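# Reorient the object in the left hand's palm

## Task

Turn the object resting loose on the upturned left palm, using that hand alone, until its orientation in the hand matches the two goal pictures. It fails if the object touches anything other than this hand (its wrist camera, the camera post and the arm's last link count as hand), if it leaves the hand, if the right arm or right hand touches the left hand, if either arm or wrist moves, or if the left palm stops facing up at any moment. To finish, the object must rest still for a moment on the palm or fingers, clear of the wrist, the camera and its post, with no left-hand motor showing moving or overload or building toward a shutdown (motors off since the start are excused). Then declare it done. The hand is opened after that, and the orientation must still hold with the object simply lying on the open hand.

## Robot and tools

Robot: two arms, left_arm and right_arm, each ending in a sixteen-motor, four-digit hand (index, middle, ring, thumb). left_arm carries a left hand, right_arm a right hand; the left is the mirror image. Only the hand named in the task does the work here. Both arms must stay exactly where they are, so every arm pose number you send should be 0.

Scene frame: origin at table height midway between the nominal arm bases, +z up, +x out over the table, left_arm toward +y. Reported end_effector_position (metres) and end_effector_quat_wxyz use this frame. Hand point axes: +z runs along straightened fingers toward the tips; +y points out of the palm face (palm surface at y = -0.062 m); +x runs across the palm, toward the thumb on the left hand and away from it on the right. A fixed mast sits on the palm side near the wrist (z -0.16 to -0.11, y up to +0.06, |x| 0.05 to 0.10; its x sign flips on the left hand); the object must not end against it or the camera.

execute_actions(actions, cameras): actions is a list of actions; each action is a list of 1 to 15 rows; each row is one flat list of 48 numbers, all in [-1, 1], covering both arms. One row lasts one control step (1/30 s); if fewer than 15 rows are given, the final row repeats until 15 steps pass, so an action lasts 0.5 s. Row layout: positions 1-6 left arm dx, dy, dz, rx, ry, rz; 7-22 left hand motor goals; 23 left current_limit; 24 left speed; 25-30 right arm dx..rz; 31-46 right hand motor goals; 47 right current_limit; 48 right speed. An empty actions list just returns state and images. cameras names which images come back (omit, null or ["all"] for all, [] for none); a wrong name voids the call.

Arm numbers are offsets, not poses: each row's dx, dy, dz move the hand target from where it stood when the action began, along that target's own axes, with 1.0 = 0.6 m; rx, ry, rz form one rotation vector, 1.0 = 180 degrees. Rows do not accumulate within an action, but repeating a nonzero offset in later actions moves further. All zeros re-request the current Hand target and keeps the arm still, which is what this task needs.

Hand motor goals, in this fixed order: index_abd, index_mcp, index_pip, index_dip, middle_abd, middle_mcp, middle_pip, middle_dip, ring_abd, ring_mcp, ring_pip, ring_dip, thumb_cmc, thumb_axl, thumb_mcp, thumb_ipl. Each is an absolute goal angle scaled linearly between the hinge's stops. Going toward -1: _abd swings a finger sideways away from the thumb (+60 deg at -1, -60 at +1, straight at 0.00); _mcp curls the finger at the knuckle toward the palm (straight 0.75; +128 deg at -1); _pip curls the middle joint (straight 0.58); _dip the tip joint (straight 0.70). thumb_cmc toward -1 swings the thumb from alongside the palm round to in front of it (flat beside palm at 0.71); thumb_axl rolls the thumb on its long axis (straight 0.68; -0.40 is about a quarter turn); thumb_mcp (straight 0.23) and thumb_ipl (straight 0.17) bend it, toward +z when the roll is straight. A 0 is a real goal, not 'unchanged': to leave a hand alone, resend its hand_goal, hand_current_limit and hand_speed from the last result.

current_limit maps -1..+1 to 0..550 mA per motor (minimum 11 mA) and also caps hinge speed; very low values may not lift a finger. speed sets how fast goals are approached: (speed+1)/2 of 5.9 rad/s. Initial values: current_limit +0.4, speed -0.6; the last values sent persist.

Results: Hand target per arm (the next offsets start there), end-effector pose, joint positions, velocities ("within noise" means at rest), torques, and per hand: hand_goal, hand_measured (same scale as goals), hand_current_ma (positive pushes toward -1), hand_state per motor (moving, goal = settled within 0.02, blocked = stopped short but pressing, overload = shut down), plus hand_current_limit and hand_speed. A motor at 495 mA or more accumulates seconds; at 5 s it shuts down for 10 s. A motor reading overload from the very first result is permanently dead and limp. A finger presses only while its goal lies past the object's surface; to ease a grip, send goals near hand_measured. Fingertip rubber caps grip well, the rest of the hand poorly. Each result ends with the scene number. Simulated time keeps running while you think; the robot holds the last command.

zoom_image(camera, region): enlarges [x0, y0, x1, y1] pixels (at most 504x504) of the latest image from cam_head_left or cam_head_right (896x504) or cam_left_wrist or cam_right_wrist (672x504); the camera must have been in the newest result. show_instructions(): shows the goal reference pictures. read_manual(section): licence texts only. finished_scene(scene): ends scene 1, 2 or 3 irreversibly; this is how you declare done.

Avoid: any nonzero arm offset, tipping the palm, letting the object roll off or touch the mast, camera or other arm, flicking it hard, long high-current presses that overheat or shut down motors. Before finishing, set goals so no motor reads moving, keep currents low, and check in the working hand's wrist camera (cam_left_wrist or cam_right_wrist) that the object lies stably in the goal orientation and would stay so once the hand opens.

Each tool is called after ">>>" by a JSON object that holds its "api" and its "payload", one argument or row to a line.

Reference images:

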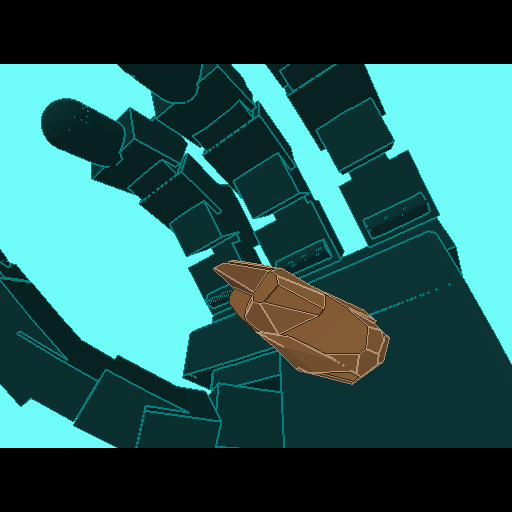

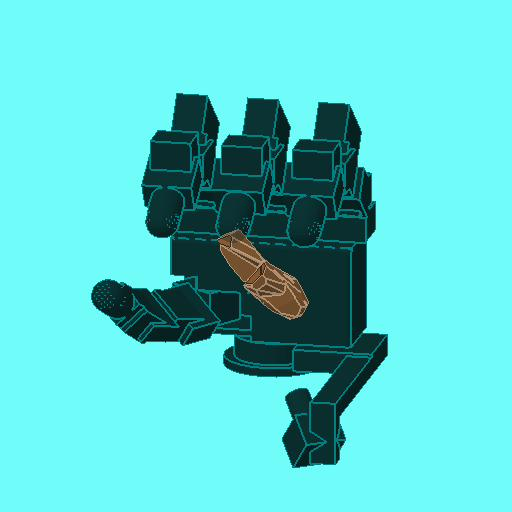

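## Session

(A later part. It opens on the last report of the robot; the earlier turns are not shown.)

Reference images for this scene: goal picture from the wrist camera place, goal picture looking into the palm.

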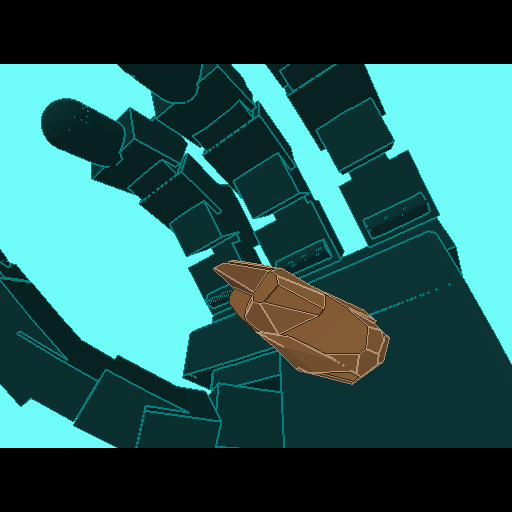

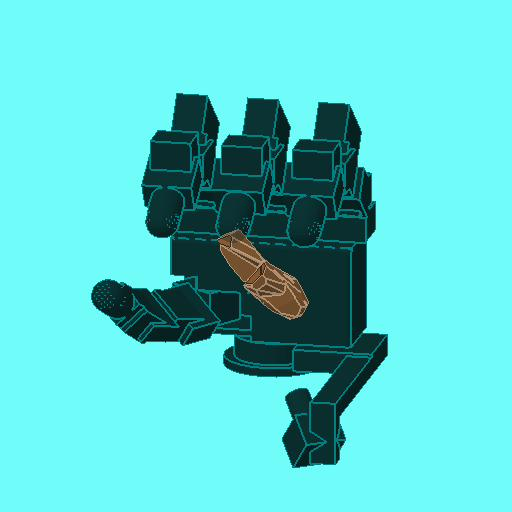

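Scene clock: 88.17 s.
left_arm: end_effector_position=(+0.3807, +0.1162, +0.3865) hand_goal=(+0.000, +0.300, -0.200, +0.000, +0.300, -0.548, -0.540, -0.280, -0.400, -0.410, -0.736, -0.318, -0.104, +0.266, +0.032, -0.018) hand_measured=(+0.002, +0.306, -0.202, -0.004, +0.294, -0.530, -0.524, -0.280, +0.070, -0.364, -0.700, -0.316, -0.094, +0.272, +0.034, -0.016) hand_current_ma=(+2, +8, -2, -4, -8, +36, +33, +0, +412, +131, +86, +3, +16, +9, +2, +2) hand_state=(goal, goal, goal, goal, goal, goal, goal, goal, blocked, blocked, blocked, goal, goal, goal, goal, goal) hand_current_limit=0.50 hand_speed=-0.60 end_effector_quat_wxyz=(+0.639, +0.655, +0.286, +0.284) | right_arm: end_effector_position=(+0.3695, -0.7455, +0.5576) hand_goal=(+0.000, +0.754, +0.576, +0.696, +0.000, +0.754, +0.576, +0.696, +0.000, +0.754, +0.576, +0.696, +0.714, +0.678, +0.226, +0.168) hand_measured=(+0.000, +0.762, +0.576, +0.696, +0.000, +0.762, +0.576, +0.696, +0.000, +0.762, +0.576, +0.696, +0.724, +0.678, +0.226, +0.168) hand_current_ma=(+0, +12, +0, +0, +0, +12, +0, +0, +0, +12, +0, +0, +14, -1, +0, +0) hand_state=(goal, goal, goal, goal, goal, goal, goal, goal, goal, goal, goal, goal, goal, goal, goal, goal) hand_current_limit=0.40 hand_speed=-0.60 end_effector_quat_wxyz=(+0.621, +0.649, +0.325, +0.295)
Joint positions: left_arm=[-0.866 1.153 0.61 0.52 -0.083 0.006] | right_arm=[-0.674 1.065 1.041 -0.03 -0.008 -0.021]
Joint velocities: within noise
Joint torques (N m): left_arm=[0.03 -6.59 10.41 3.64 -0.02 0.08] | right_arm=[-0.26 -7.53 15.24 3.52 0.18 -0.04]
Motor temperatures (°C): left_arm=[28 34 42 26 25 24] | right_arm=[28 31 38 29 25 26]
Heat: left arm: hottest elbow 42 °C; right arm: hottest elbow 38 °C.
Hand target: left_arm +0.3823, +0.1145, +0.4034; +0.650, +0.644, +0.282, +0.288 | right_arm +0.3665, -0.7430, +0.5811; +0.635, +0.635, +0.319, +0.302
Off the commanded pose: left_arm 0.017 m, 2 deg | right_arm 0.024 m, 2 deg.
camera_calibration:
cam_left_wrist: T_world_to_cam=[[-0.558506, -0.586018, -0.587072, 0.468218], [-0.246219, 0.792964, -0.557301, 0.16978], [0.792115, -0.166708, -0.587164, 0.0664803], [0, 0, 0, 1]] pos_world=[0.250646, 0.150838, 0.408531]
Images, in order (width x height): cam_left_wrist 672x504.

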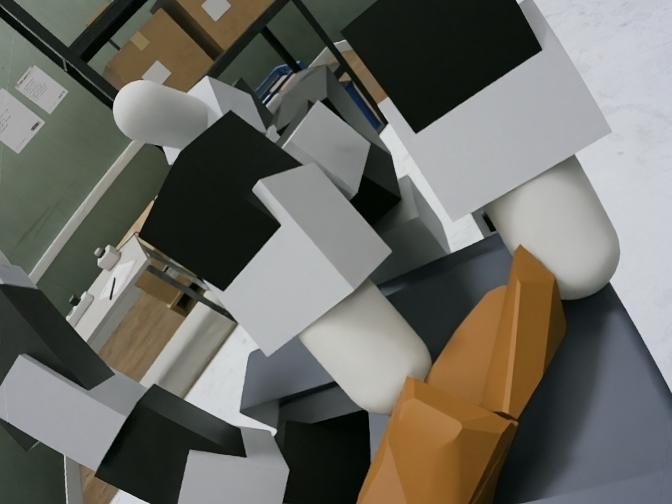

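>>> {"api": "execute_actions", "payload": {
  "actions": [
    [[0,0,0,0,0,0,0.0,0.3,-0.2,0,0.1,-0.15,-0.54,-0.28,0.07,-0.41,-0.72,-0.319,-0.104,0.266,0.032,-0.018,0.4,-0.6,0,0,0,0,0,0,0,0.754,0.576,0.696,0,0.754,0.576,0.696,0,0.754,0.576,0.696,0.714,0.678,0.226,0.168,0.4,-0.6]],
    [[0,0,0,0,0,0,0.0,0.3,-0.2,0,0.1,-0.25,0.139,0.12,0.07,-0.41,-0.72,-0.319,-0.104,0.266,0.032,-0.018,0.4,-0.6,0,0,0,0,0,0,0,0.754,0.576,0.696,0,0.754,0.576,0.696,0,0.754,0.576,0.696,0.714,0.678,0.226,0.168,0.4,-0.6]],
    [[0,0,0,0,0,0,0.0,0.3,-0.2,0,0.1,-0.25,0.139,0.12,0.07,-0.41,-0.72,-0.319,-0.104,0.266,0.032,-0.018,0.4,-0.6,0,0,0,0,0,0,0,0.754,0.576,0.696,0,0.754,0.576,0.696,0,0.754,0.576,0.696,0.714,0.678,0.226,0.168,0.4,-0.6]],
    [[0,0,0,0,0,0,0.0,0.3,-0.2,0,0.8,-0.7,0.139,-0.1,0.07,-0.41,-0.72,-0.319,-0.104,0.266,0.032,-0.018,0.4,-0.6,0,0,0,0,0,0,0,0.754,0.576,0.696,0,0.754,0.576,0.696,0,0.754,0.576,0.696,0.714,0.678,0.226,0.168,0.4,-0.6]]
  ],
  "cameras": ["cam_left_wrist"]
}}

Scene clock: 111.63 s.
left_arm: end_effector_position=(+0.3807, +0.1162, +0.3865) hand_goal=(+0.000, +0.300, -0.200, +0.000, +0.800, -0.700, +0.140, -0.100, +0.070, -0.410, -0.720, -0.318, -0.104, +0.266, +0.032, -0.018) hand_measured=(+0.002, +0.306, -0.202, -0.004, +0.790, -0.700, +0.138, -0.098, +0.080, -0.364, -0.696, -0.318, -0.094, +0.272, +0.034, -0.016) hand_current_ma=(+2, +8, -2, -4, -12, +0, -3, +2, +13, +131, +50, +1, +16, +9, +2, +2) hand_state=(goal, goal, goal, goal, goal, goal, goal, goal, goal, blocked, blocked, goal, goal, goal, goal, goal) hand_current_limit=0.40 hand_speed=-0.60 end_effector_quat_wxyz=(+0.639, +0.655, +0.286, +0.284) | right_arm: end_effector_position=(+0.3695, -0.7455, +0.5576) hand_goal=(+0.000, +0.754, +0.576, +0.696, +0.000, +0.754, +0.576, +0.696, +0.000, +0.754, +0.576, +0.696, +0.714, +0.678, +0.226, +0.168) hand_measured=(+0.000, +0.762, +0.576, +0.696, +0.000, +0.762, +0.576, +0.696, +0.000, +0.762, +0.576, +0.696, +0.724, +0.678, +0.226, +0.168) hand_current_ma=(+0, +12, +0, +0, +0, +12, +0, +0, +0, +12, +0, +0, +14, -1, +0, +0) hand_state=(goal, goal, goal, goal, goal, goal, goal, goal, goal, goal, goal, goal, goal, goal, goal, goal) hand_current_limit=0.40 hand_speed=-0.60 end_effector_quat_wxyz=(+0.621, +0.649, +0.325, +0.295)
Joint positions: left_arm=[-0.866 1.153 0.61 0.52 -0.083 0.006] | right_arm=[-0.674 1.065 1.041 -0.03 -0.008 -0.021]
Joint velocities: within noise
Joint torques (N m): left_arm=[-0.03 -6.65 10.4 3.62 -0.01 0.09] | right_arm=[-0.21 -7.53 15.27 3.55 0.19 -0.03]
Motor temperatures (°C): left_arm=[28 34 44 26 25 24] | right_arm=[28 31 39 29 25 26]
Heat: left arm: hottest elbow 44 °C; right arm: hottest elbow 39 °C.
Hand target: left_arm +0.3823, +0.1145, +0.4034; +0.650, +0.644, +0.282, +0.288 | right_arm +0.3665, -0.7430, +0.5811; +0.635, +0.635, +0.319, +0.302
Off the commanded pose: left_arm 0.017 m, 2 deg | right_arm 0.024 m, 2 deg.
camera_calibration:
cam_left_wrist: T_world_to_cam=[[-0.558506, -0.586018, -0.587072, 0.468218], [-0.246219, 0.792964, -0.557301, 0.16978], [0.792115, -0.166708, -0.587164, 0.0664803], [0, 0, 0, 1]] pos_world=[0.250646, 0.150838, 0.408531]
Images, in order (width x height): cam_left_wrist 672x504.

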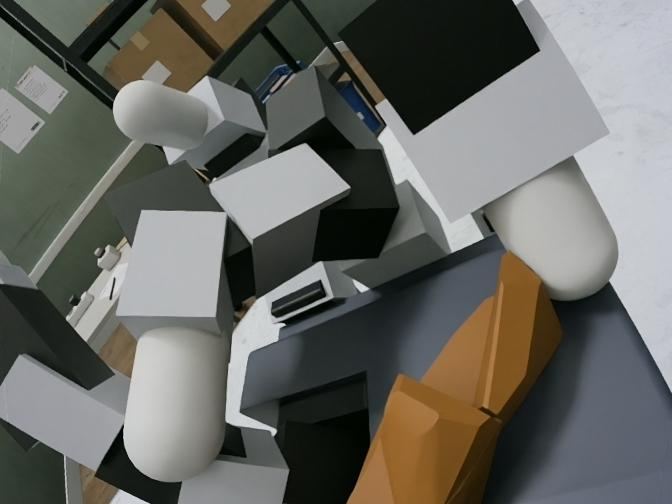

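>>> {"api": "execute_actions", "payload": {
  "actions": [
    [[0,0,0,0,0,0,0.0,0.3,-0.2,0,0.7,-0.97,0.139,-0.4,0.07,-0.39,-0.7,-0.319,-0.104,0.266,0.032,-0.018,0.4,-0.6,0,0,0,0,0,0,0,0.754,0.576,0.696,0,0.754,0.576,0.696,0,0.754,0.576,0.696,0.714,0.678,0.226,0.168,0.4,-0.6]]
  ],
  "cameras": ["cam_left_wrist"]
}}

>>> {"api": "execute_actions", "payload": {
  "actions": [
    [[0,0,0,0,0,0,0.0,0.3,-0.2,0,0.2,-0.97,0.139,-0.4,0.07,-0.39,-0.7,-0.319,-0.104,0.266,0.032,-0.018,0.4,-0.6,0,0,0,0,0,0,0,0.754,0.576,0.696,0,0.754,0.576,0.696,0,0.754,0.576,0.696,0.714,0.678,0.226,0.168,0.4,-0.6]]
  ],
  "cameras": ["cam_left_wrist"]
}}

Scene clock: 116.57 s.
left_arm: end_effector_position=(+0.3807, +0.1162, +0.3865) hand_goal=(+0.000, +0.300, -0.200, +0.000, +0.700, -0.970, +0.140, -0.400, +0.070, -0.390, -0.700, -0.318, -0.104, +0.266, +0.032, -0.018) hand_measured=(+0.002, +0.306, -0.202, -0.004, +0.670, -0.844, +0.156, -0.372, +0.080, -0.364, -0.692, -0.320, -0.092, +0.270, +0.034, -0.016) hand_current_ma=(+2, +8, -2, -4, -60, +385, +31, +62, +13, +61, +13, -2, +19, +5, +2, +2) hand_state=(goal, goal, goal, goal, blocked, blocked, goal, blocked, goal, blocked, goal, goal, goal, goal, goal, goal) hand_current_limit=0.40 hand_speed=-0.60 end_effector_quat_wxyz=(+0.639, +0.655, +0.286, +0.284) | right_arm: end_effector_position=(+0.3695, -0.7455, +0.5576) hand_goal=(+0.000, +0.754, +0.576, +0.696, +0.000, +0.754, +0.576, +0.696, +0.000, +0.754, +0.576, +0.696, +0.714, +0.678, +0.226, +0.168) hand_measured=(+0.000, +0.762, +0.576, +0.696, +0.000, +0.762, +0.576, +0.696, +0.000, +0.762, +0.576, +0.696, +0.724, +0.678, +0.226, +0.168) hand_current_ma=(+0, +12, +0, +0, +0, +12, +0, +0, +0, +12, +0, +0, +14, -1, +0, +0) hand_state=(goal, goal, goal, goal, goal, goal, goal, goal, goal, goal, goal, goal, goal, goal, goal, goal) hand_current_limit=0.40 hand_speed=-0.60 end_effector_quat_wxyz=(+0.621, +0.649, +0.325, +0.295)
Joint positions: left_arm=[-0.866 1.153 0.61 0.52 -0.083 0.006] | right_arm=[-0.674 1.065 1.041 -0.03 -0.008 -0.021]
Joint velocities: within noise
Joint torques (N m): left_arm=[-0.03 -6.65 10.4 3.6 -0.02 0.08] | right_arm=[-0.09 -7.53 15.25 3.54 0.18 -0.04]
Motor temperatures (°C): left_arm=[28 34 44 26 25 24] | right_arm=[28 31 40 29 25 26]
Heat: left arm: hottest elbow 44 °C; right arm: hottest elbow 40 °C.
Hand target: left_arm +0.3823, +0.1145, +0.4034; +0.650, +0.644, +0.282, +0.288 | right_arm +0.3665, -0.7430, +0.5811; +0.635, +0.635, +0.319, +0.302
Off the commanded pose: left_arm 0.017 m, 2 deg | right_arm 0.024 m, 2 deg.
camera_calibration:
cam_left_wrist: T_world_to_cam=[[-0.558506, -0.586018, -0.587072, 0.468218], [-0.246219, 0.792964, -0.557301, 0.16978], [0.792115, -0.166708, -0.587164, 0.0664803], [0, 0, 0, 1]] pos_world=[0.250646, 0.150838, 0.408531]
Images, in order (width x height): cam_left_wrist 672x504.

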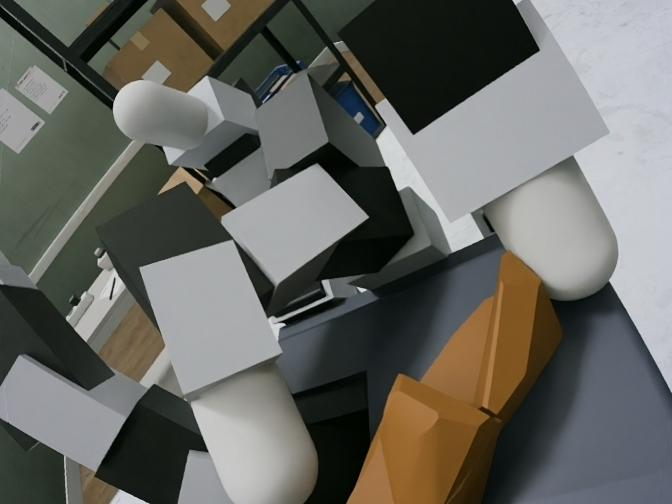

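Scene clock: 117.37 s.
left_arm: end_effector_position=(+0.3807, +0.1162, +0.3865) hand_goal=(+0.000, +0.300, -0.200, +0.000, +0.200, -0.970, +0.140, -0.400, +0.070, -0.390, -0.700, -0.318, -0.104, +0.266, +0.032, -0.018) hand_measured=(+0.002, +0.306, -0.202, -0.004, +0.352, -0.954, +0.170, -0.382, +0.092, -0.354, -0.698, -0.334, -0.092, +0.268, +0.034, -0.016) hand_current_ma=(+2, +8, -2, -4, +385, +32, +72, +35, +37, +99, +1, -31, +19, +4, +2, +2) hand_state=(goal, goal, goal, goal, blocked, goal, blocked, goal, blocked, blocked, goal, goal, goal, goal, goal, goal) hand_current_limit=0.40 hand_speed=-0.60 end_effector_quat_wxyz=(+0.639, +0.655, +0.286, +0.284) | right_arm: end_effector_position=(+0.3695, -0.7455, +0.5576) hand_goal=(+0.000, +0.754, +0.576, +0.696, +0.000, +0.754, +0.576, +0.696, +0.000, +0.754, +0.576, +0.696, +0.714, +0.678, +0.226, +0.168) hand_measured=(+0.000, +0.762, +0.576, +0.696, +0.000, +0.762, +0.576, +0.696, +0.000, +0.762, +0.576, +0.696, +0.724, +0.678, +0.226, +0.168) hand_current_ma=(+0, +12, +0, +0, +0, +12, +0, +0, +0, +12, +0, +0, +14, -1, +0, +0) hand_state=(goal, goal, goal, goal, goal, goal, goal, goal, goal, goal, goal, goal, goal, goal, goal, goal) hand_current_limit=0.40 hand_speed=-0.60 end_effector_quat_wxyz=(+0.621, +0.649, +0.325, +0.295)
Joint positions: left_arm=[-0.866 1.153 0.61 0.52 -0.083 0.006] | right_arm=[-0.674 1.065 1.041 -0.03 -0.008 -0.021]
Joint velocities: within noise
Joint torques (N m): left_arm=[0.03 -6.65 10.37 3.59 -0.02 0.09] | right_arm=[-0.15 -7.59 15.27 3.54 0.19 -0.04]
Motor temperatures (°C): left_arm=[28 34 44 26 25 24] | right_arm=[28 31 40 29 25 26]
Heat: left arm: hottest elbow 44 °C; right arm: hottest elbow 40 °C.
Hand target: left_arm +0.3823, +0.1145, +0.4034; +0.650, +0.644, +0.282, +0.288 | right_arm +0.3665, -0.7430, +0.5811; +0.635, +0.635, +0.319, +0.302
Off the commanded pose: left_arm 0.017 m, 2 deg | right_arm 0.024 m, 2 deg.
camera_calibration:
cam_left_wrist: T_world_to_cam=[[-0.558506, -0.586018, -0.587072, 0.468218], [-0.246219, 0.792964, -0.557301, 0.16978], [0.792115, -0.166708, -0.587164, 0.0664803], [0, 0, 0, 1]] pos_world=[0.250646, 0.150838, 0.408531]
Images, in order (width x height): cam_left_wrist 672x504.

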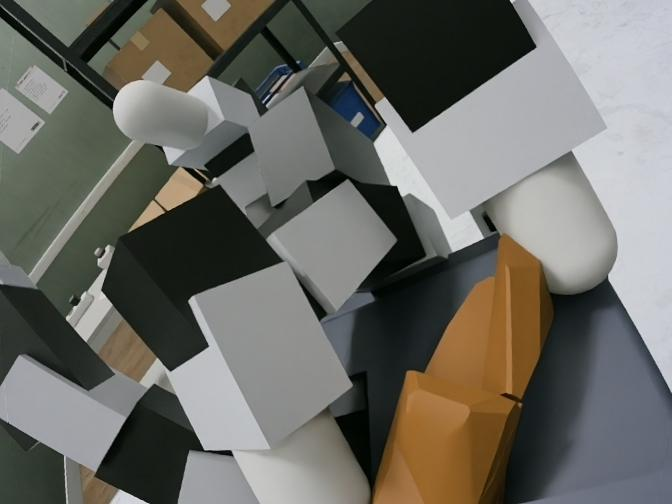

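>>> {"api": "execute_actions", "payload": {
  "actions": [
    [[0,0,0,0,0,0,0.0,0.3,-0.2,0,-0.15,-0.97,0.139,-0.4,-0.2,-0.39,-0.7,-0.319,-0.104,0.266,0.032,-0.018,0.4,-0.6,0,0,0,0,0,0,0,0.754,0.576,0.696,0,0.754,0.576,0.696,0,0.754,0.576,0.696,0.714,0.678,0.226,0.168,0.4,-0.6]]
  ],
  "cameras": ["cam_left_wrist"]
}}

>>> {"api": "execute_actions", "payload": {
  "actions": [
    [[0,0,0,0,0,0,0.0,0.3,-0.2,0,-0.4,-0.97,0.139,-0.4,-0.4,-0.39,-0.7,-0.319,-0.104,0.266,0.032,-0.018,0.4,-0.6,0,0,0,0,0,0,0,0.754,0.576,0.696,0,0.754,0.576,0.696,0,0.754,0.576,0.696,0.714,0.678,0.226,0.168,0.4,-0.6]]
  ],
  "cameras": ["cam_left_wrist", "cam_head_left", "cam_head_right"]
}}

>>> {"api": "zoom_image", "payload": {
  "camera": "cam_head_right",
  "region": [325, 225, 425, 325]
}}

Scene clock: 122.90 s.
left_arm: end_effector_position=(+0.3807, +0.1162, +0.3865) hand_goal=(+0.000, +0.300, -0.200, +0.000, -0.150, -0.970, +0.140, -0.400, -0.200, -0.390, -0.700, -0.318, -0.104, +0.266, +0.032, -0.018) hand_measured=(+0.002, +0.306, -0.202, -0.004, +0.352, -0.954, +0.182, -0.370, -0.094, -0.336, -0.706, -0.360, -0.092, +0.268, +0.034, -0.016) hand_current_ma=(+2, +8, -2, -4, +385, +32, +111, +70, +306, +165, -7, -109, +19, +4, +2, +2) hand_state=(goal, goal, goal, goal, blocked, goal, blocked, blocked, blocked, blocked, goal, blocked, goal, goal, goal, goal) hand_current_limit=0.40 hand_speed=-0.60 end_effector_quat_wxyz=(+0.639, +0.655, +0.286, +0.284) | right_arm: end_effector_position=(+0.3695, -0.7455, +0.5576) hand_goal=(+0.000, +0.754, +0.576, +0.696, +0.000, +0.754, +0.576, +0.696, +0.000, +0.754, +0.576, +0.696, +0.714, +0.678, +0.226, +0.168) hand_measured=(+0.000, +0.762, +0.576, +0.696, +0.000, +0.762, +0.576, +0.696, +0.000, +0.762, +0.576, +0.696, +0.724, +0.678, +0.226, +0.168) hand_current_ma=(+0, +12, +0, +0, +0, +12, +0, +0, +0, +12, +0, +0, +14, -1, +0, +0) hand_state=(goal, goal, goal, goal, goal, goal, goal, goal, goal, goal, goal, goal, goal, goal, goal, goal) hand_current_limit=0.40 hand_speed=-0.60 end_effector_quat_wxyz=(+0.621, +0.649, +0.325, +0.295)
Joint positions: left_arm=[-0.866 1.153 0.61 0.52 -0.083 0.006] | right_arm=[-0.674 1.065 1.041 -0.03 -0.008 -0.021]
Joint velocities: within noise
Joint torques (N m): left_arm=[-0.03 -6.65 10.37 3.59 -0.02 0.08] | right_arm=[-0.26 -7.53 15.24 3.52 0.18 -0.03]
Motor temperatures (°C): left_arm=[28 34 44 26 25 24] | right_arm=[28 31 40 29 25 26]
Heat: left arm: hottest elbow 44 °C; right arm: hottest elbow 40 °C.
Hand target: left_arm +0.3823, +0.1145, +0.4034; +0.650, +0.644, +0.282, +0.288 | right_arm +0.3665, -0.7430, +0.5811; +0.635, +0.635, +0.319, +0.302
Off the commanded pose: left_arm 0.017 m, 2 deg | right_arm 0.024 m, 2 deg.
camera_calibration:
cam_left_wrist: T_world_to_cam=[[-0.558506, -0.586018, -0.587072, 0.468218], [-0.246219, 0.792964, -0.557301, 0.16978], [0.792115, -0.166708, -0.587164, 0.0664803], [0, 0, 0, 1]] pos_world=[0.250646, 0.150838, 0.408531]
Images, in order (width x height): cam_left_wrist 672x504.

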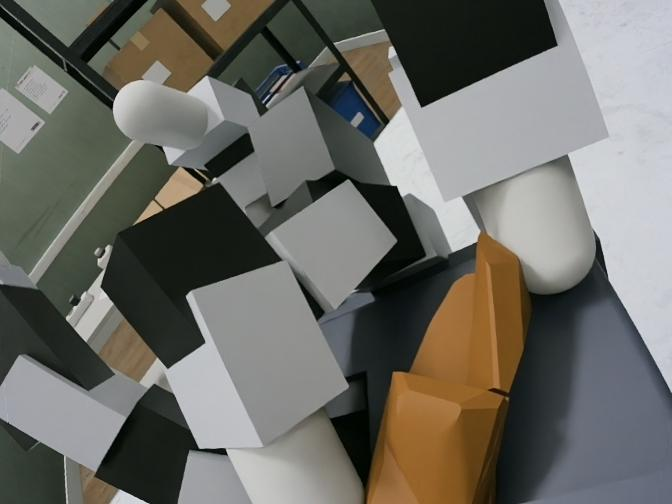

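Scene clock: 123.83 s.
left_arm: end_effector_position=(+0.3807, +0.1162, +0.3865) hand_goal=(+0.000, +0.300, -0.200, +0.000, -0.400, -0.970, +0.140, -0.400, -0.400, -0.390, -0.700, -0.318, -0.104, +0.266, +0.032, -0.018) hand_measured=(+0.002, +0.306, -0.202, -0.004, +0.352, -0.944, +0.192, -0.360, -0.308, -0.328, -0.718, -0.380, -0.092, +0.268, +0.034, -0.016) hand_current_ma=(+2, +8, -2, -4, +385, +62, +143, +100, +257, +197, -34, -186, +19, +4, +2, +2) hand_state=(goal, goal, goal, goal, blocked, blocked, blocked, blocked, blocked, blocked, goal, blocked, goal, goal, goal, goal) hand_current_limit=0.40 hand_speed=-0.60 end_effector_quat_wxyz=(+0.639, +0.655, +0.286, +0.284) | right_arm: end_effector_position=(+0.3695, -0.7455, +0.5576) hand_goal=(+0.000, +0.754, +0.576, +0.696, +0.000, +0.754, +0.576, +0.696, +0.000, +0.754, +0.576, +0.696, +0.714, +0.678, +0.226, +0.168) hand_measured=(+0.000, +0.762, +0.576, +0.696, +0.000, +0.762, +0.576, +0.696, +0.000, +0.762, +0.576, +0.696, +0.724, +0.678, +0.226, +0.168) hand_current_ma=(+0, +12, +0, +0, +0, +12, +0, +0, +0, +12, +0, +0, +14, -1, +0, +0) hand_state=(goal, goal, goal, goal, goal, goal, goal, goal, goal, goal, goal, goal, goal, goal, goal, goal) hand_current_limit=0.40 hand_speed=-0.60 end_effector_quat_wxyz=(+0.621, +0.649, +0.325, +0.295)
Joint positions: left_arm=[-0.866 1.153 0.61 0.52 -0.083 0.006] | right_arm=[-0.674 1.065 1.041 -0.03 -0.008 -0.021]
Joint velocities: within noise
Joint torques (N m): left_arm=[-0.03 -6.65 10.37 3.6 -0.01 0.08] | right_arm=[-0.21 -7.53 15.27 3.52 0.19 -0.04]
Motor temperatures (°C): left_arm=[28 34 44 26 25 24] | right_arm=[28 31 40 29 25 26]
Heat: left arm: hottest elbow 44 °C; right arm: hottest elbow 40 °C.
Hand target: left_arm +0.3823, +0.1145, +0.4034; +0.650, +0.644, +0.282, +0.288 | right_arm +0.3665, -0.7430, +0.5811; +0.635, +0.635, +0.319, +0.302
Off the commanded pose: left_arm 0.017 m, 2 deg | right_arm 0.024 m, 2 deg.
camera_calibration:
cam_left_wrist: T_world_to_cam=[[-0.558506, -0.586018, -0.587072, 0.468218], [-0.246219, 0.792964, -0.557301, 0.16978], [0.792115, -0.166708, -0.587164, 0.0664803], [0, 0, 0, 1]] pos_world=[0.250646, 0.150838, 0.408531]
Images, in order (width x height): cam_head_left 896x504, cam_head_right 896x504, cam_left_wrist 672x504.

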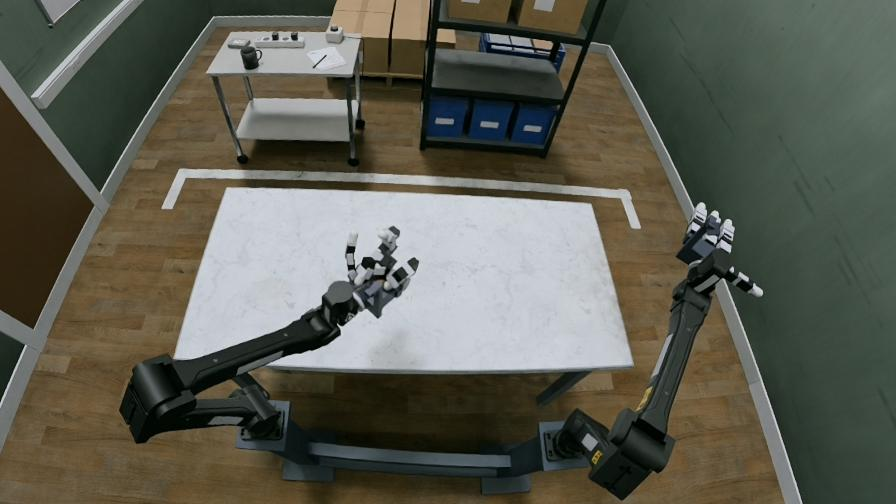

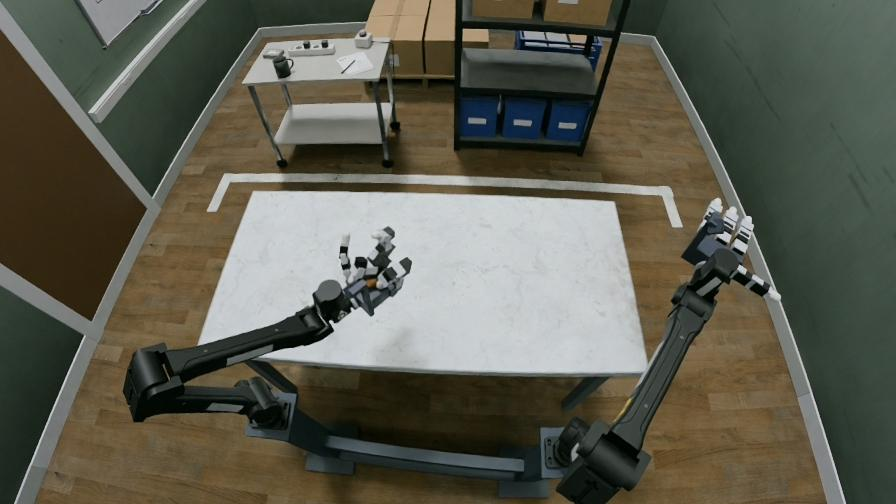

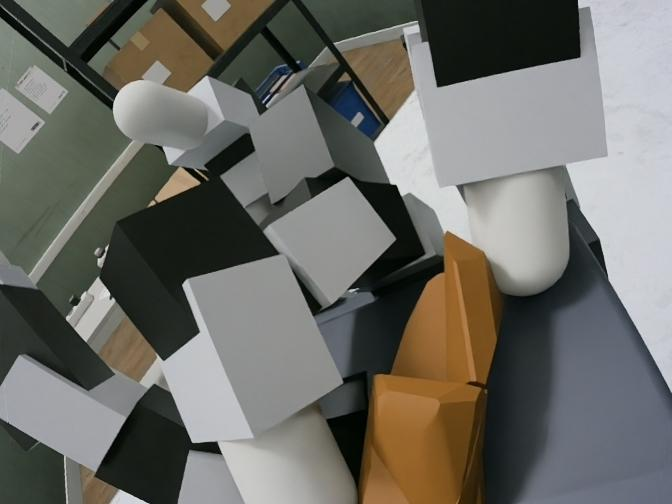

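Scaled by 5.040 from the camera's 896x504 image, which has a finer 1280x720 frame.

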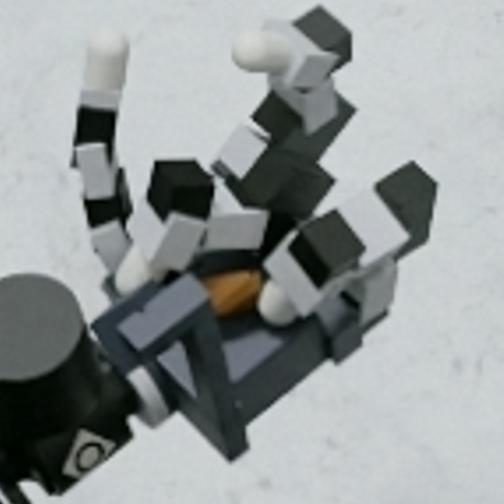

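>>> {"api": "execute_actions", "payload": {
  "actions": [
    [[0,0,0,0,0,0,0.0,0.3,-0.2,0,0.2,-0.97,0.139,-0.4,-0.7,-0.39,-0.72,-0.39,-0.104,0.266,0.032,-0.018,0.45,-0.6,0,0,0,0,0,0,0,0.754,0.576,0.696,0,0.754,0.576,0.696,0,0.754,0.576,0.696,0.714,0.678,0.226,0.168,0.4,-0.6]],
    [[0,0,0,0,0,0,0.0,0.3,-0.2,0,0.0,-0.97,0.139,-0.4,-0.9,-0.39,-0.72,-0.39,-0.104,0.266,0.032,-0.018,0.45,-0.6,0,0,0,0,0,0,0,0.754,0.576,0.696,0,0.754,0.576,0.696,0,0.754,0.576,0.696,0.714,0.678,0.226,0.168,0.4,-0.6]]
  ],
  "cameras": ["cam_left_wrist"]
}}

Scene clock: 128.50 s.
left_arm: end_effector_position=(+0.3807, +0.1162, +0.3865) hand_goal=(+0.000, +0.300, -0.200, +0.000, +0.000, -0.970, +0.140, -0.400, -0.900, -0.390, -0.720, -0.390, -0.104, +0.266, +0.032, -0.018) hand_measured=(+0.002, +0.306, -0.202, -0.004, +0.222, -0.944, +0.180, -0.356, -0.798, -0.394, -0.706, -0.412, -0.092, +0.268, +0.034, -0.016) hand_current_ma=(+2, +8, -2, -4, +399, +61, +101, +113, +291, -5, +27, -47, +19, +4, +2, +2) hand_state=(goal, goal, goal, goal, blocked, blocked, blocked, blocked, blocked, goal, goal, blocked, goal, goal, goal, goal) hand_current_limit=0.45 hand_speed=-0.60 end_effector_quat_wxyz=(+0.639, +0.655, +0.286, +0.284) | right_arm: end_effector_position=(+0.3695, -0.7455, +0.5576) hand_goal=(+0.000, +0.754, +0.576, +0.696, +0.000, +0.754, +0.576, +0.696, +0.000, +0.754, +0.576, +0.696, +0.714, +0.678, +0.226, +0.168) hand_measured=(+0.000, +0.762, +0.576, +0.696, +0.000, +0.762, +0.576, +0.696, +0.000, +0.762, +0.576, +0.696, +0.724, +0.678, +0.226, +0.168) hand_current_ma=(+0, +12, +0, +0, +0, +12, +0, +0, +0, +12, +0, +0, +14, -1, +0, +0) hand_state=(goal, goal, goal, goal, goal, goal, goal, goal, goal, goal, goal, goal, goal, goal, goal, goal) hand_current_limit=0.40 hand_speed=-0.60 end_effector_quat_wxyz=(+0.621, +0.649, +0.325, +0.295)
Joint positions: left_arm=[-0.866 1.153 0.61 0.52 -0.083 0.006] | right_arm=[-0.674 1.065 1.041 -0.03 -0.008 -0.021]
Joint velocities: within noise
Joint torques (N m): left_arm=[0.09 -6.59 10.36 3.58 -0.02 0.08] | right_arm=[-0.21 -7.59 15.25 3.54 0.18 -0.04]
Motor temperatures (°C): left_arm=[28 34 45 26 25 24] | right_arm=[28 31 40 29 25 26]
Heat: left arm: hottest elbow 45 °C; right arm: hottest elbow 40 °C.
Hand target: left_arm +0.3823, +0.1145, +0.4034; +0.650, +0.644, +0.282, +0.288 | right_arm +0.3665, -0.7430, +0.5811; +0.635, +0.635, +0.319, +0.302
Off the commanded pose: left_arm 0.017 m, 2 deg | right_arm 0.024 m, 2 deg.
camera_calibration:
cam_left_wrist: T_world_to_cam=[[-0.558506, -0.586018, -0.587072, 0.468218], [-0.246219, 0.792964, -0.557301, 0.16978], [0.792115, -0.166708, -0.587164, 0.0664803], [0, 0, 0, 1]] pos_world=[0.250646, 0.150838, 0.408531]
Images, in order (width x height): cam_left_wrist 672x504.

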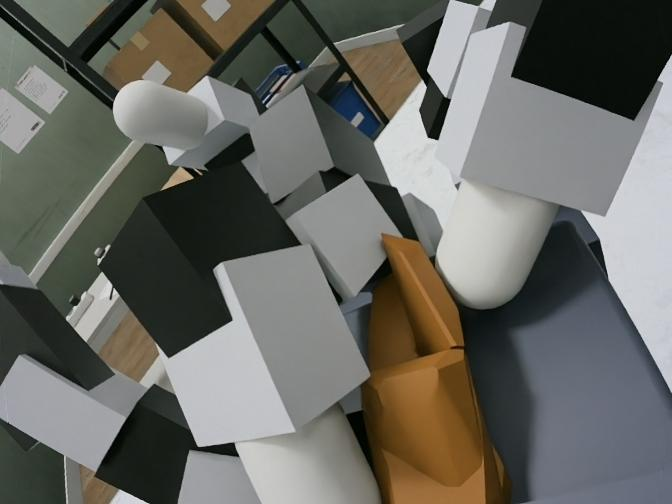

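>>> {"api": "execute_actions", "payload": {
  "actions": [
    [[0,0,0,0,0,0,0.0,0.3,-0.2,0,-0.2,-0.97,0.139,-0.4,-1,-0.39,-0.78,-0.39,-0.104,0.266,0.032,-0.018,0.7,-0.6,0,0,0,0,0,0,0,0.754,0.576,0.696,0,0.754,0.576,0.696,0,0.754,0.576,0.696,0.714,0.678,0.226,0.168,0.4,-0.6]]
  ],
  "cameras": ["cam_left_wrist", "cam_head_left", "cam_head_right"]
}}

>>> {"api": "zoom_image", "payload": {
  "camera": "cam_head_right",
  "region": [335, 245, 405, 315]
}}

>>> {"api": "zoom_image", "payload": {
  "camera": "cam_head_left",
  "region": [335, 245, 405, 315]
}}

Scene clock: 138.30 s.
left_arm: end_effector_position=(+0.3807, +0.1162, +0.3865) hand_goal=(+0.000, +0.300, -0.200, +0.000, -0.200, -0.970, +0.140, -0.400, -1.000, -0.390, -0.780, -0.390, -0.104, +0.266, +0.032, -0.018) hand_measured=(+0.002, +0.306, -0.202, -0.004, +0.192, -0.922, +0.190, -0.348, -0.876, -0.408, -0.716, -0.412, -0.092, +0.268, +0.034, -0.016) hand_current_ma=(+2, +8, -2, -4, +467, +141, +139, +143, +380, -38, +191, -47, +19, +4, +2, +2) hand_state=(goal, goal, goal, goal, blocked, blocked, blocked, blocked, blocked, goal, blocked, blocked, goal, goal, goal, goal) hand_current_limit=0.70 hand_speed=-0.60 end_effector_quat_wxyz=(+0.639, +0.655, +0.286, +0.284) | right_arm: end_effector_position=(+0.3695, -0.7455, +0.5576) hand_goal=(+0.000, +0.754, +0.576, +0.696, +0.000, +0.754, +0.576, +0.696, +0.000, +0.754, +0.576, +0.696, +0.714, +0.678, +0.226, +0.168) hand_measured=(+0.000, +0.762, +0.576, +0.696, +0.000, +0.762, +0.576, +0.696, +0.000, +0.762, +0.576, +0.696, +0.724, +0.678, +0.226, +0.168) hand_current_ma=(+0, +12, +0, +0, +0, +12, +0, +0, +0, +12, +0, +0, +14, -1, +0, +0) hand_state=(goal, goal, goal, goal, goal, goal, goal, goal, goal, goal, goal, goal, goal, goal, goal, goal) hand_current_limit=0.40 hand_speed=-0.60 end_effector_quat_wxyz=(+0.621, +0.649, +0.325, +0.295)
Joint positions: left_arm=[-0.866 1.153 0.61 0.52 -0.083 0.006] | right_arm=[-0.674 1.065 1.041 -0.03 -0.008 -0.021]
Joint velocities: within noise
Joint torques (N m): left_arm=[-0.03 -6.65 10.35 3.6 -0.02 0.06] | right_arm=[-0.15 -7.53 15.27 3.54 0.19 -0.04]
Motor temperatures (°C): left_arm=[28 34 45 26 25 24] | right_arm=[28 31 41 29 25 26]
Heat: left arm: hottest elbow 45 °C; right arm: hottest elbow 41 °C.
Hand target: left_arm +0.3823, +0.1145, +0.4034; +0.650, +0.644, +0.282, +0.288 | right_arm +0.3665, -0.7430, +0.5811; +0.635, +0.635, +0.319, +0.302
Off the commanded pose: left_arm 0.017 m, 2 deg | right_arm 0.024 m, 2 deg.
camera_calibration:
cam_left_wrist: T_world_to_cam=[[-0.558506, -0.586018, -0.587072, 0.468218], [-0.246219, 0.792964, -0.557301, 0.16978], [0.792115, -0.166708, -0.587164, 0.0664803], [0, 0, 0, 1]] pos_world=[0.250646, 0.150838, 0.408531]
Images, in order (width x height): cam_head_left 896x504, cam_head_right 896x504, cam_left_wrist 672x504.

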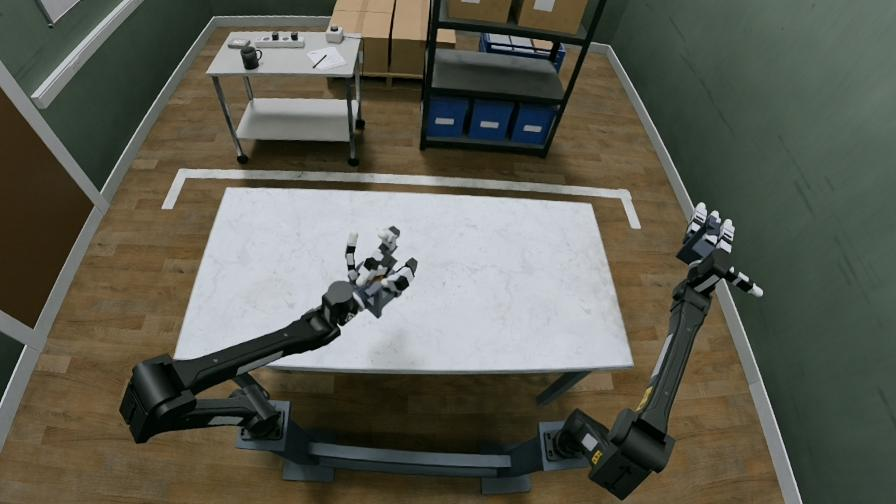

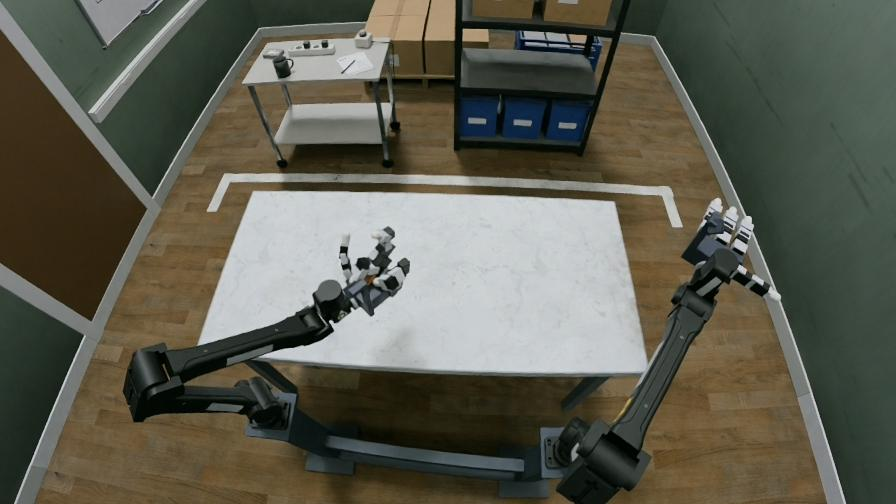

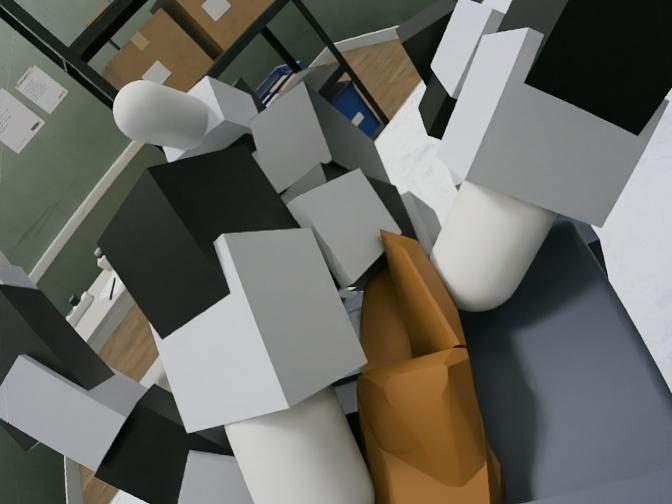

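Scaled by 7.200 from the camera's 896x504 image, which has a finer 1280x720 frame.

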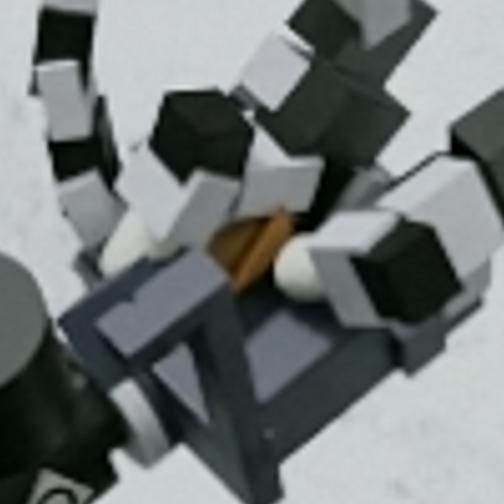

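Scaled by 7.200 from the camera's 896x504 image, which has a finer 1280x720 frame.

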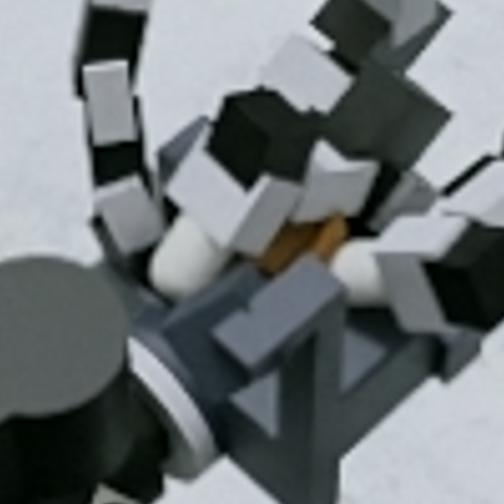

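>>> {"api": "execute_actions", "payload": {
  "actions": [
    [[0,0,0,0,0,0,0.0,0.3,-0.2,0,0.1,-0.94,0.16,-0.36,-0.95,-0.3,-0.85,-0.45,-0.104,0.266,0.032,-0.018,0.5,-0.6,0,0,0,0,0,0,0,0.754,0.576,0.696,0,0.754,0.576,0.696,0,0.754,0.576,0.696,0.714,0.678,0.226,0.168,0.4,-0.6]],
    [[0,0,0,0,0,0,0.0,0.3,-0.2,0,0.1,-0.94,0.16,-0.36,-0.97,-0.2,-0.956,-0.536,-0.104,0.266,0.032,-0.018,0.5,-0.6,0,0,0,0,0,0,0,0.754,0.576,0.696,0,0.754,0.576,0.696,0,0.754,0.576,0.696,0.714,0.678,0.226,0.168,0.4,-0.6]]
  ],
  "cameras": ["cam_left_wrist"]
}}

Scene clock: 146.70 s.
left_arm: end_effector_position=(+0.3807, +0.1162, +0.3865) hand_goal=(+0.000, +0.300, -0.200, +0.000, +0.100, -0.940, +0.160, -0.360, -0.970, -0.200, -0.956, -0.536, -0.104, +0.266, +0.032, -0.018) hand_measured=(+0.002, +0.306, -0.202, -0.004, +0.140, -0.874, +0.190, -0.336, -0.896, -0.266, -0.842, -0.508, -0.092, +0.268, +0.034, -0.016) hand_current_ma=(+2, +8, -2, -4, +89, +210, +73, +54, +193, -217, +406, +63, +19, +4, +2, +2) hand_state=(goal, goal, goal, goal, blocked, blocked, blocked, blocked, blocked, blocked, blocked, blocked, goal, goal, goal, goal) hand_current_limit=0.50 hand_speed=-0.60 end_effector_quat_wxyz=(+0.639, +0.655, +0.286, +0.284) | right_arm: end_effector_position=(+0.3695, -0.7455, +0.5576) hand_goal=(+0.000, +0.754, +0.576, +0.696, +0.000, +0.754, +0.576, +0.696, +0.000, +0.754, +0.576, +0.696, +0.714, +0.678, +0.226, +0.168) hand_measured=(+0.000, +0.762, +0.576, +0.696, +0.000, +0.762, +0.576, +0.696, +0.000, +0.762, +0.576, +0.696, +0.724, +0.678, +0.226, +0.168) hand_current_ma=(+0, +12, +0, +0, +0, +12, +0, +0, +0, +12, +0, +0, +14, -1, +0, +0) hand_state=(goal, goal, goal, goal, goal, goal, goal, goal, goal, goal, goal, goal, goal, goal, goal, goal) hand_current_limit=0.40 hand_speed=-0.60 end_effector_quat_wxyz=(+0.621, +0.649, +0.325, +0.295)
Joint positions: left_arm=[-0.866 1.153 0.61 0.52 -0.083 0.006] | right_arm=[-0.674 1.065 1.041 -0.03 -0.008 -0.021]
Joint velocities: within noise
Joint torques (N m): left_arm=[-0.03 -6.65 10.37 3.63 -0.02 0.06] | right_arm=[-0.26 -7.53 15.25 3.52 0.19 -0.03]
Motor temperatures (°C): left_arm=[28 34 45 26 25 24] | right_arm=[28 31 41 29 25 26]
Heat: left arm: hottest elbow 45 °C; right arm: hottest elbow 41 °C.
Hand target: left_arm +0.3823, +0.1145, +0.4034; +0.650, +0.644, +0.282, +0.288 | right_arm +0.3665, -0.7430, +0.5811; +0.635, +0.635, +0.319, +0.302
Off the commanded pose: left_arm 0.017 m, 2 deg | right_arm 0.024 m, 2 deg.
camera_calibration:
cam_left_wrist: T_world_to_cam=[[-0.558506, -0.586018, -0.587072, 0.468218], [-0.246219, 0.792964, -0.557301, 0.16978], [0.792115, -0.166708, -0.587164, 0.0664803], [0, 0, 0, 1]] pos_world=[0.250646, 0.150838, 0.408531]
Images, in order (width x height): cam_left_wrist 672x504.

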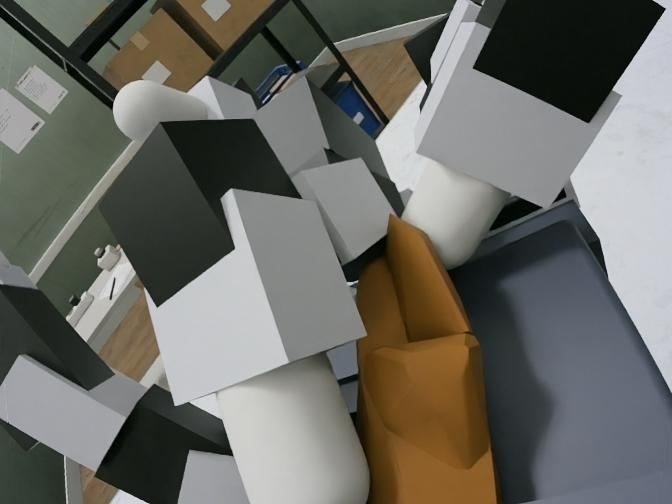

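>>> {"api": "execute_actions", "payload": {
  "actions": [
    [[0,0,0,0,0,0,0.0,0.3,-0.2,0,-0.3,-0.94,0.16,-0.36,-0.97,-0.2,-0.956,-0.536,-0.104,0.266,0.032,-0.018,0.72,-0.6,0,0,0,0,0,0,0,0.754,0.576,0.696,0,0.754,0.576,0.696,0,0.754,0.576,0.696,0.714,0.678,0.226,0.168,0.4,-0.6]],
    [[0,0,0,0,0,0,0.0,0.3,-0.2,0,-0.3,-0.94,0.16,-0.36,-0.97,-0.2,-0.956,-0.536,-0.104,0.266,0.032,-0.018,0.4,-0.6,0,0,0,0,0,0,0,0.754,0.576,0.696,0,0.754,0.576,0.696,0,0.754,0.576,0.696,0.714,0.678,0.226,0.168,0.4,-0.6]]
  ],
  "cameras": ["cam_left_wrist"]
}}

Scene clock: 152.47 s.
left_arm: end_effector_position=(+0.3807, +0.1162, +0.3865) hand_goal=(+0.000, +0.300, -0.200, +0.000, -0.300, -0.940, +0.160, -0.360, -0.970, -0.200, -0.956, -0.536, -0.104, +0.266, +0.032, -0.018) hand_measured=(+0.002, +0.306, -0.202, -0.004, -0.186, -0.826, +0.210, -0.318, -0.872, -0.258, -0.872, -0.546, -0.092, +0.268, +0.034, -0.016) hand_current_ma=(+2, +8, -2, -4, +341, +385, +135, +109, +281, -180, +274, -15, +19, +4, +2, +2) hand_state=(goal, goal, goal, goal, blocked, blocked, blocked, blocked, blocked, blocked, blocked, goal, goal, goal, goal, goal) hand_current_limit=0.40 hand_speed=-0.60 end_effector_quat_wxyz=(+0.639, +0.655, +0.286, +0.284) | right_arm: end_effector_position=(+0.3695, -0.7455, +0.5576) hand_goal=(+0.000, +0.754, +0.576, +0.696, +0.000, +0.754, +0.576, +0.696, +0.000, +0.754, +0.576, +0.696, +0.714, +0.678, +0.226, +0.168) hand_measured=(+0.000, +0.762, +0.576, +0.696, +0.000, +0.762, +0.576, +0.696, +0.000, +0.762, +0.576, +0.696, +0.724, +0.678, +0.226, +0.168) hand_current_ma=(+0, +12, +0, +0, +0, +12, +0, +0, +0, +12, +0, +0, +14, -1, +0, +0) hand_state=(goal, goal, goal, goal, goal, goal, goal, goal, goal, goal, goal, goal, goal, goal, goal, goal) hand_current_limit=0.40 hand_speed=-0.60 end_effector_quat_wxyz=(+0.621, +0.649, +0.325, +0.295)
Joint positions: left_arm=[-0.866 1.153 0.61 0.52 -0.083 0.006] | right_arm=[-0.674 1.065 1.041 -0.03 -0.008 -0.021]
Joint velocities: within noise
Joint torques (N m): left_arm=[0.03 -6.59 10.41 3.62 -0.02 0.06] | right_arm=[-0.26 -7.53 15.27 3.54 0.18 -0.04]
Motor temperatures (°C): left_arm=[28 34 46 26 25 24] | right_arm=[28 31 41 29 25 26]
Heat: left arm: hottest elbow 46 °C; right arm: hottest elbow 41 °C.
Hand target: left_arm +0.3823, +0.1145, +0.4034; +0.650, +0.644, +0.282, +0.288 | right_arm +0.3665, -0.7430, +0.5811; +0.635, +0.635, +0.319, +0.302
Off the commanded pose: left_arm 0.017 m, 2 deg | right_arm 0.024 m, 2 deg.
camera_calibration:
cam_left_wrist: T_world_to_cam=[[-0.558506, -0.586018, -0.587072, 0.468218], [-0.246219, 0.792964, -0.557301, 0.16978], [0.792115, -0.166708, -0.587164, 0.0664803], [0, 0, 0, 1]] pos_world=[0.250646, 0.150838, 0.408531]
Images, in order (width x height): cam_left_wrist 672x504.

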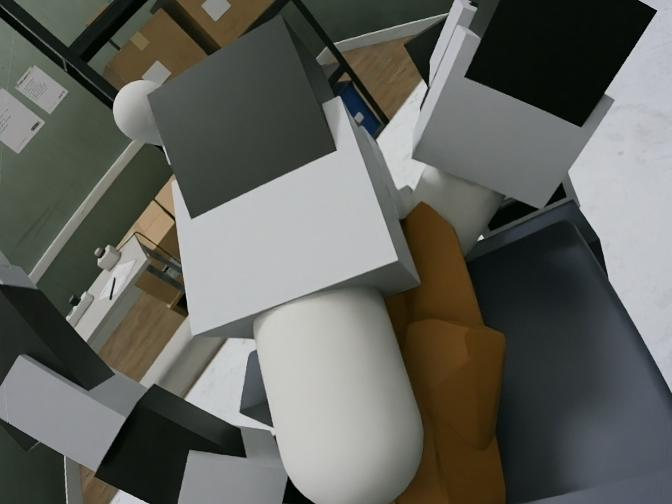

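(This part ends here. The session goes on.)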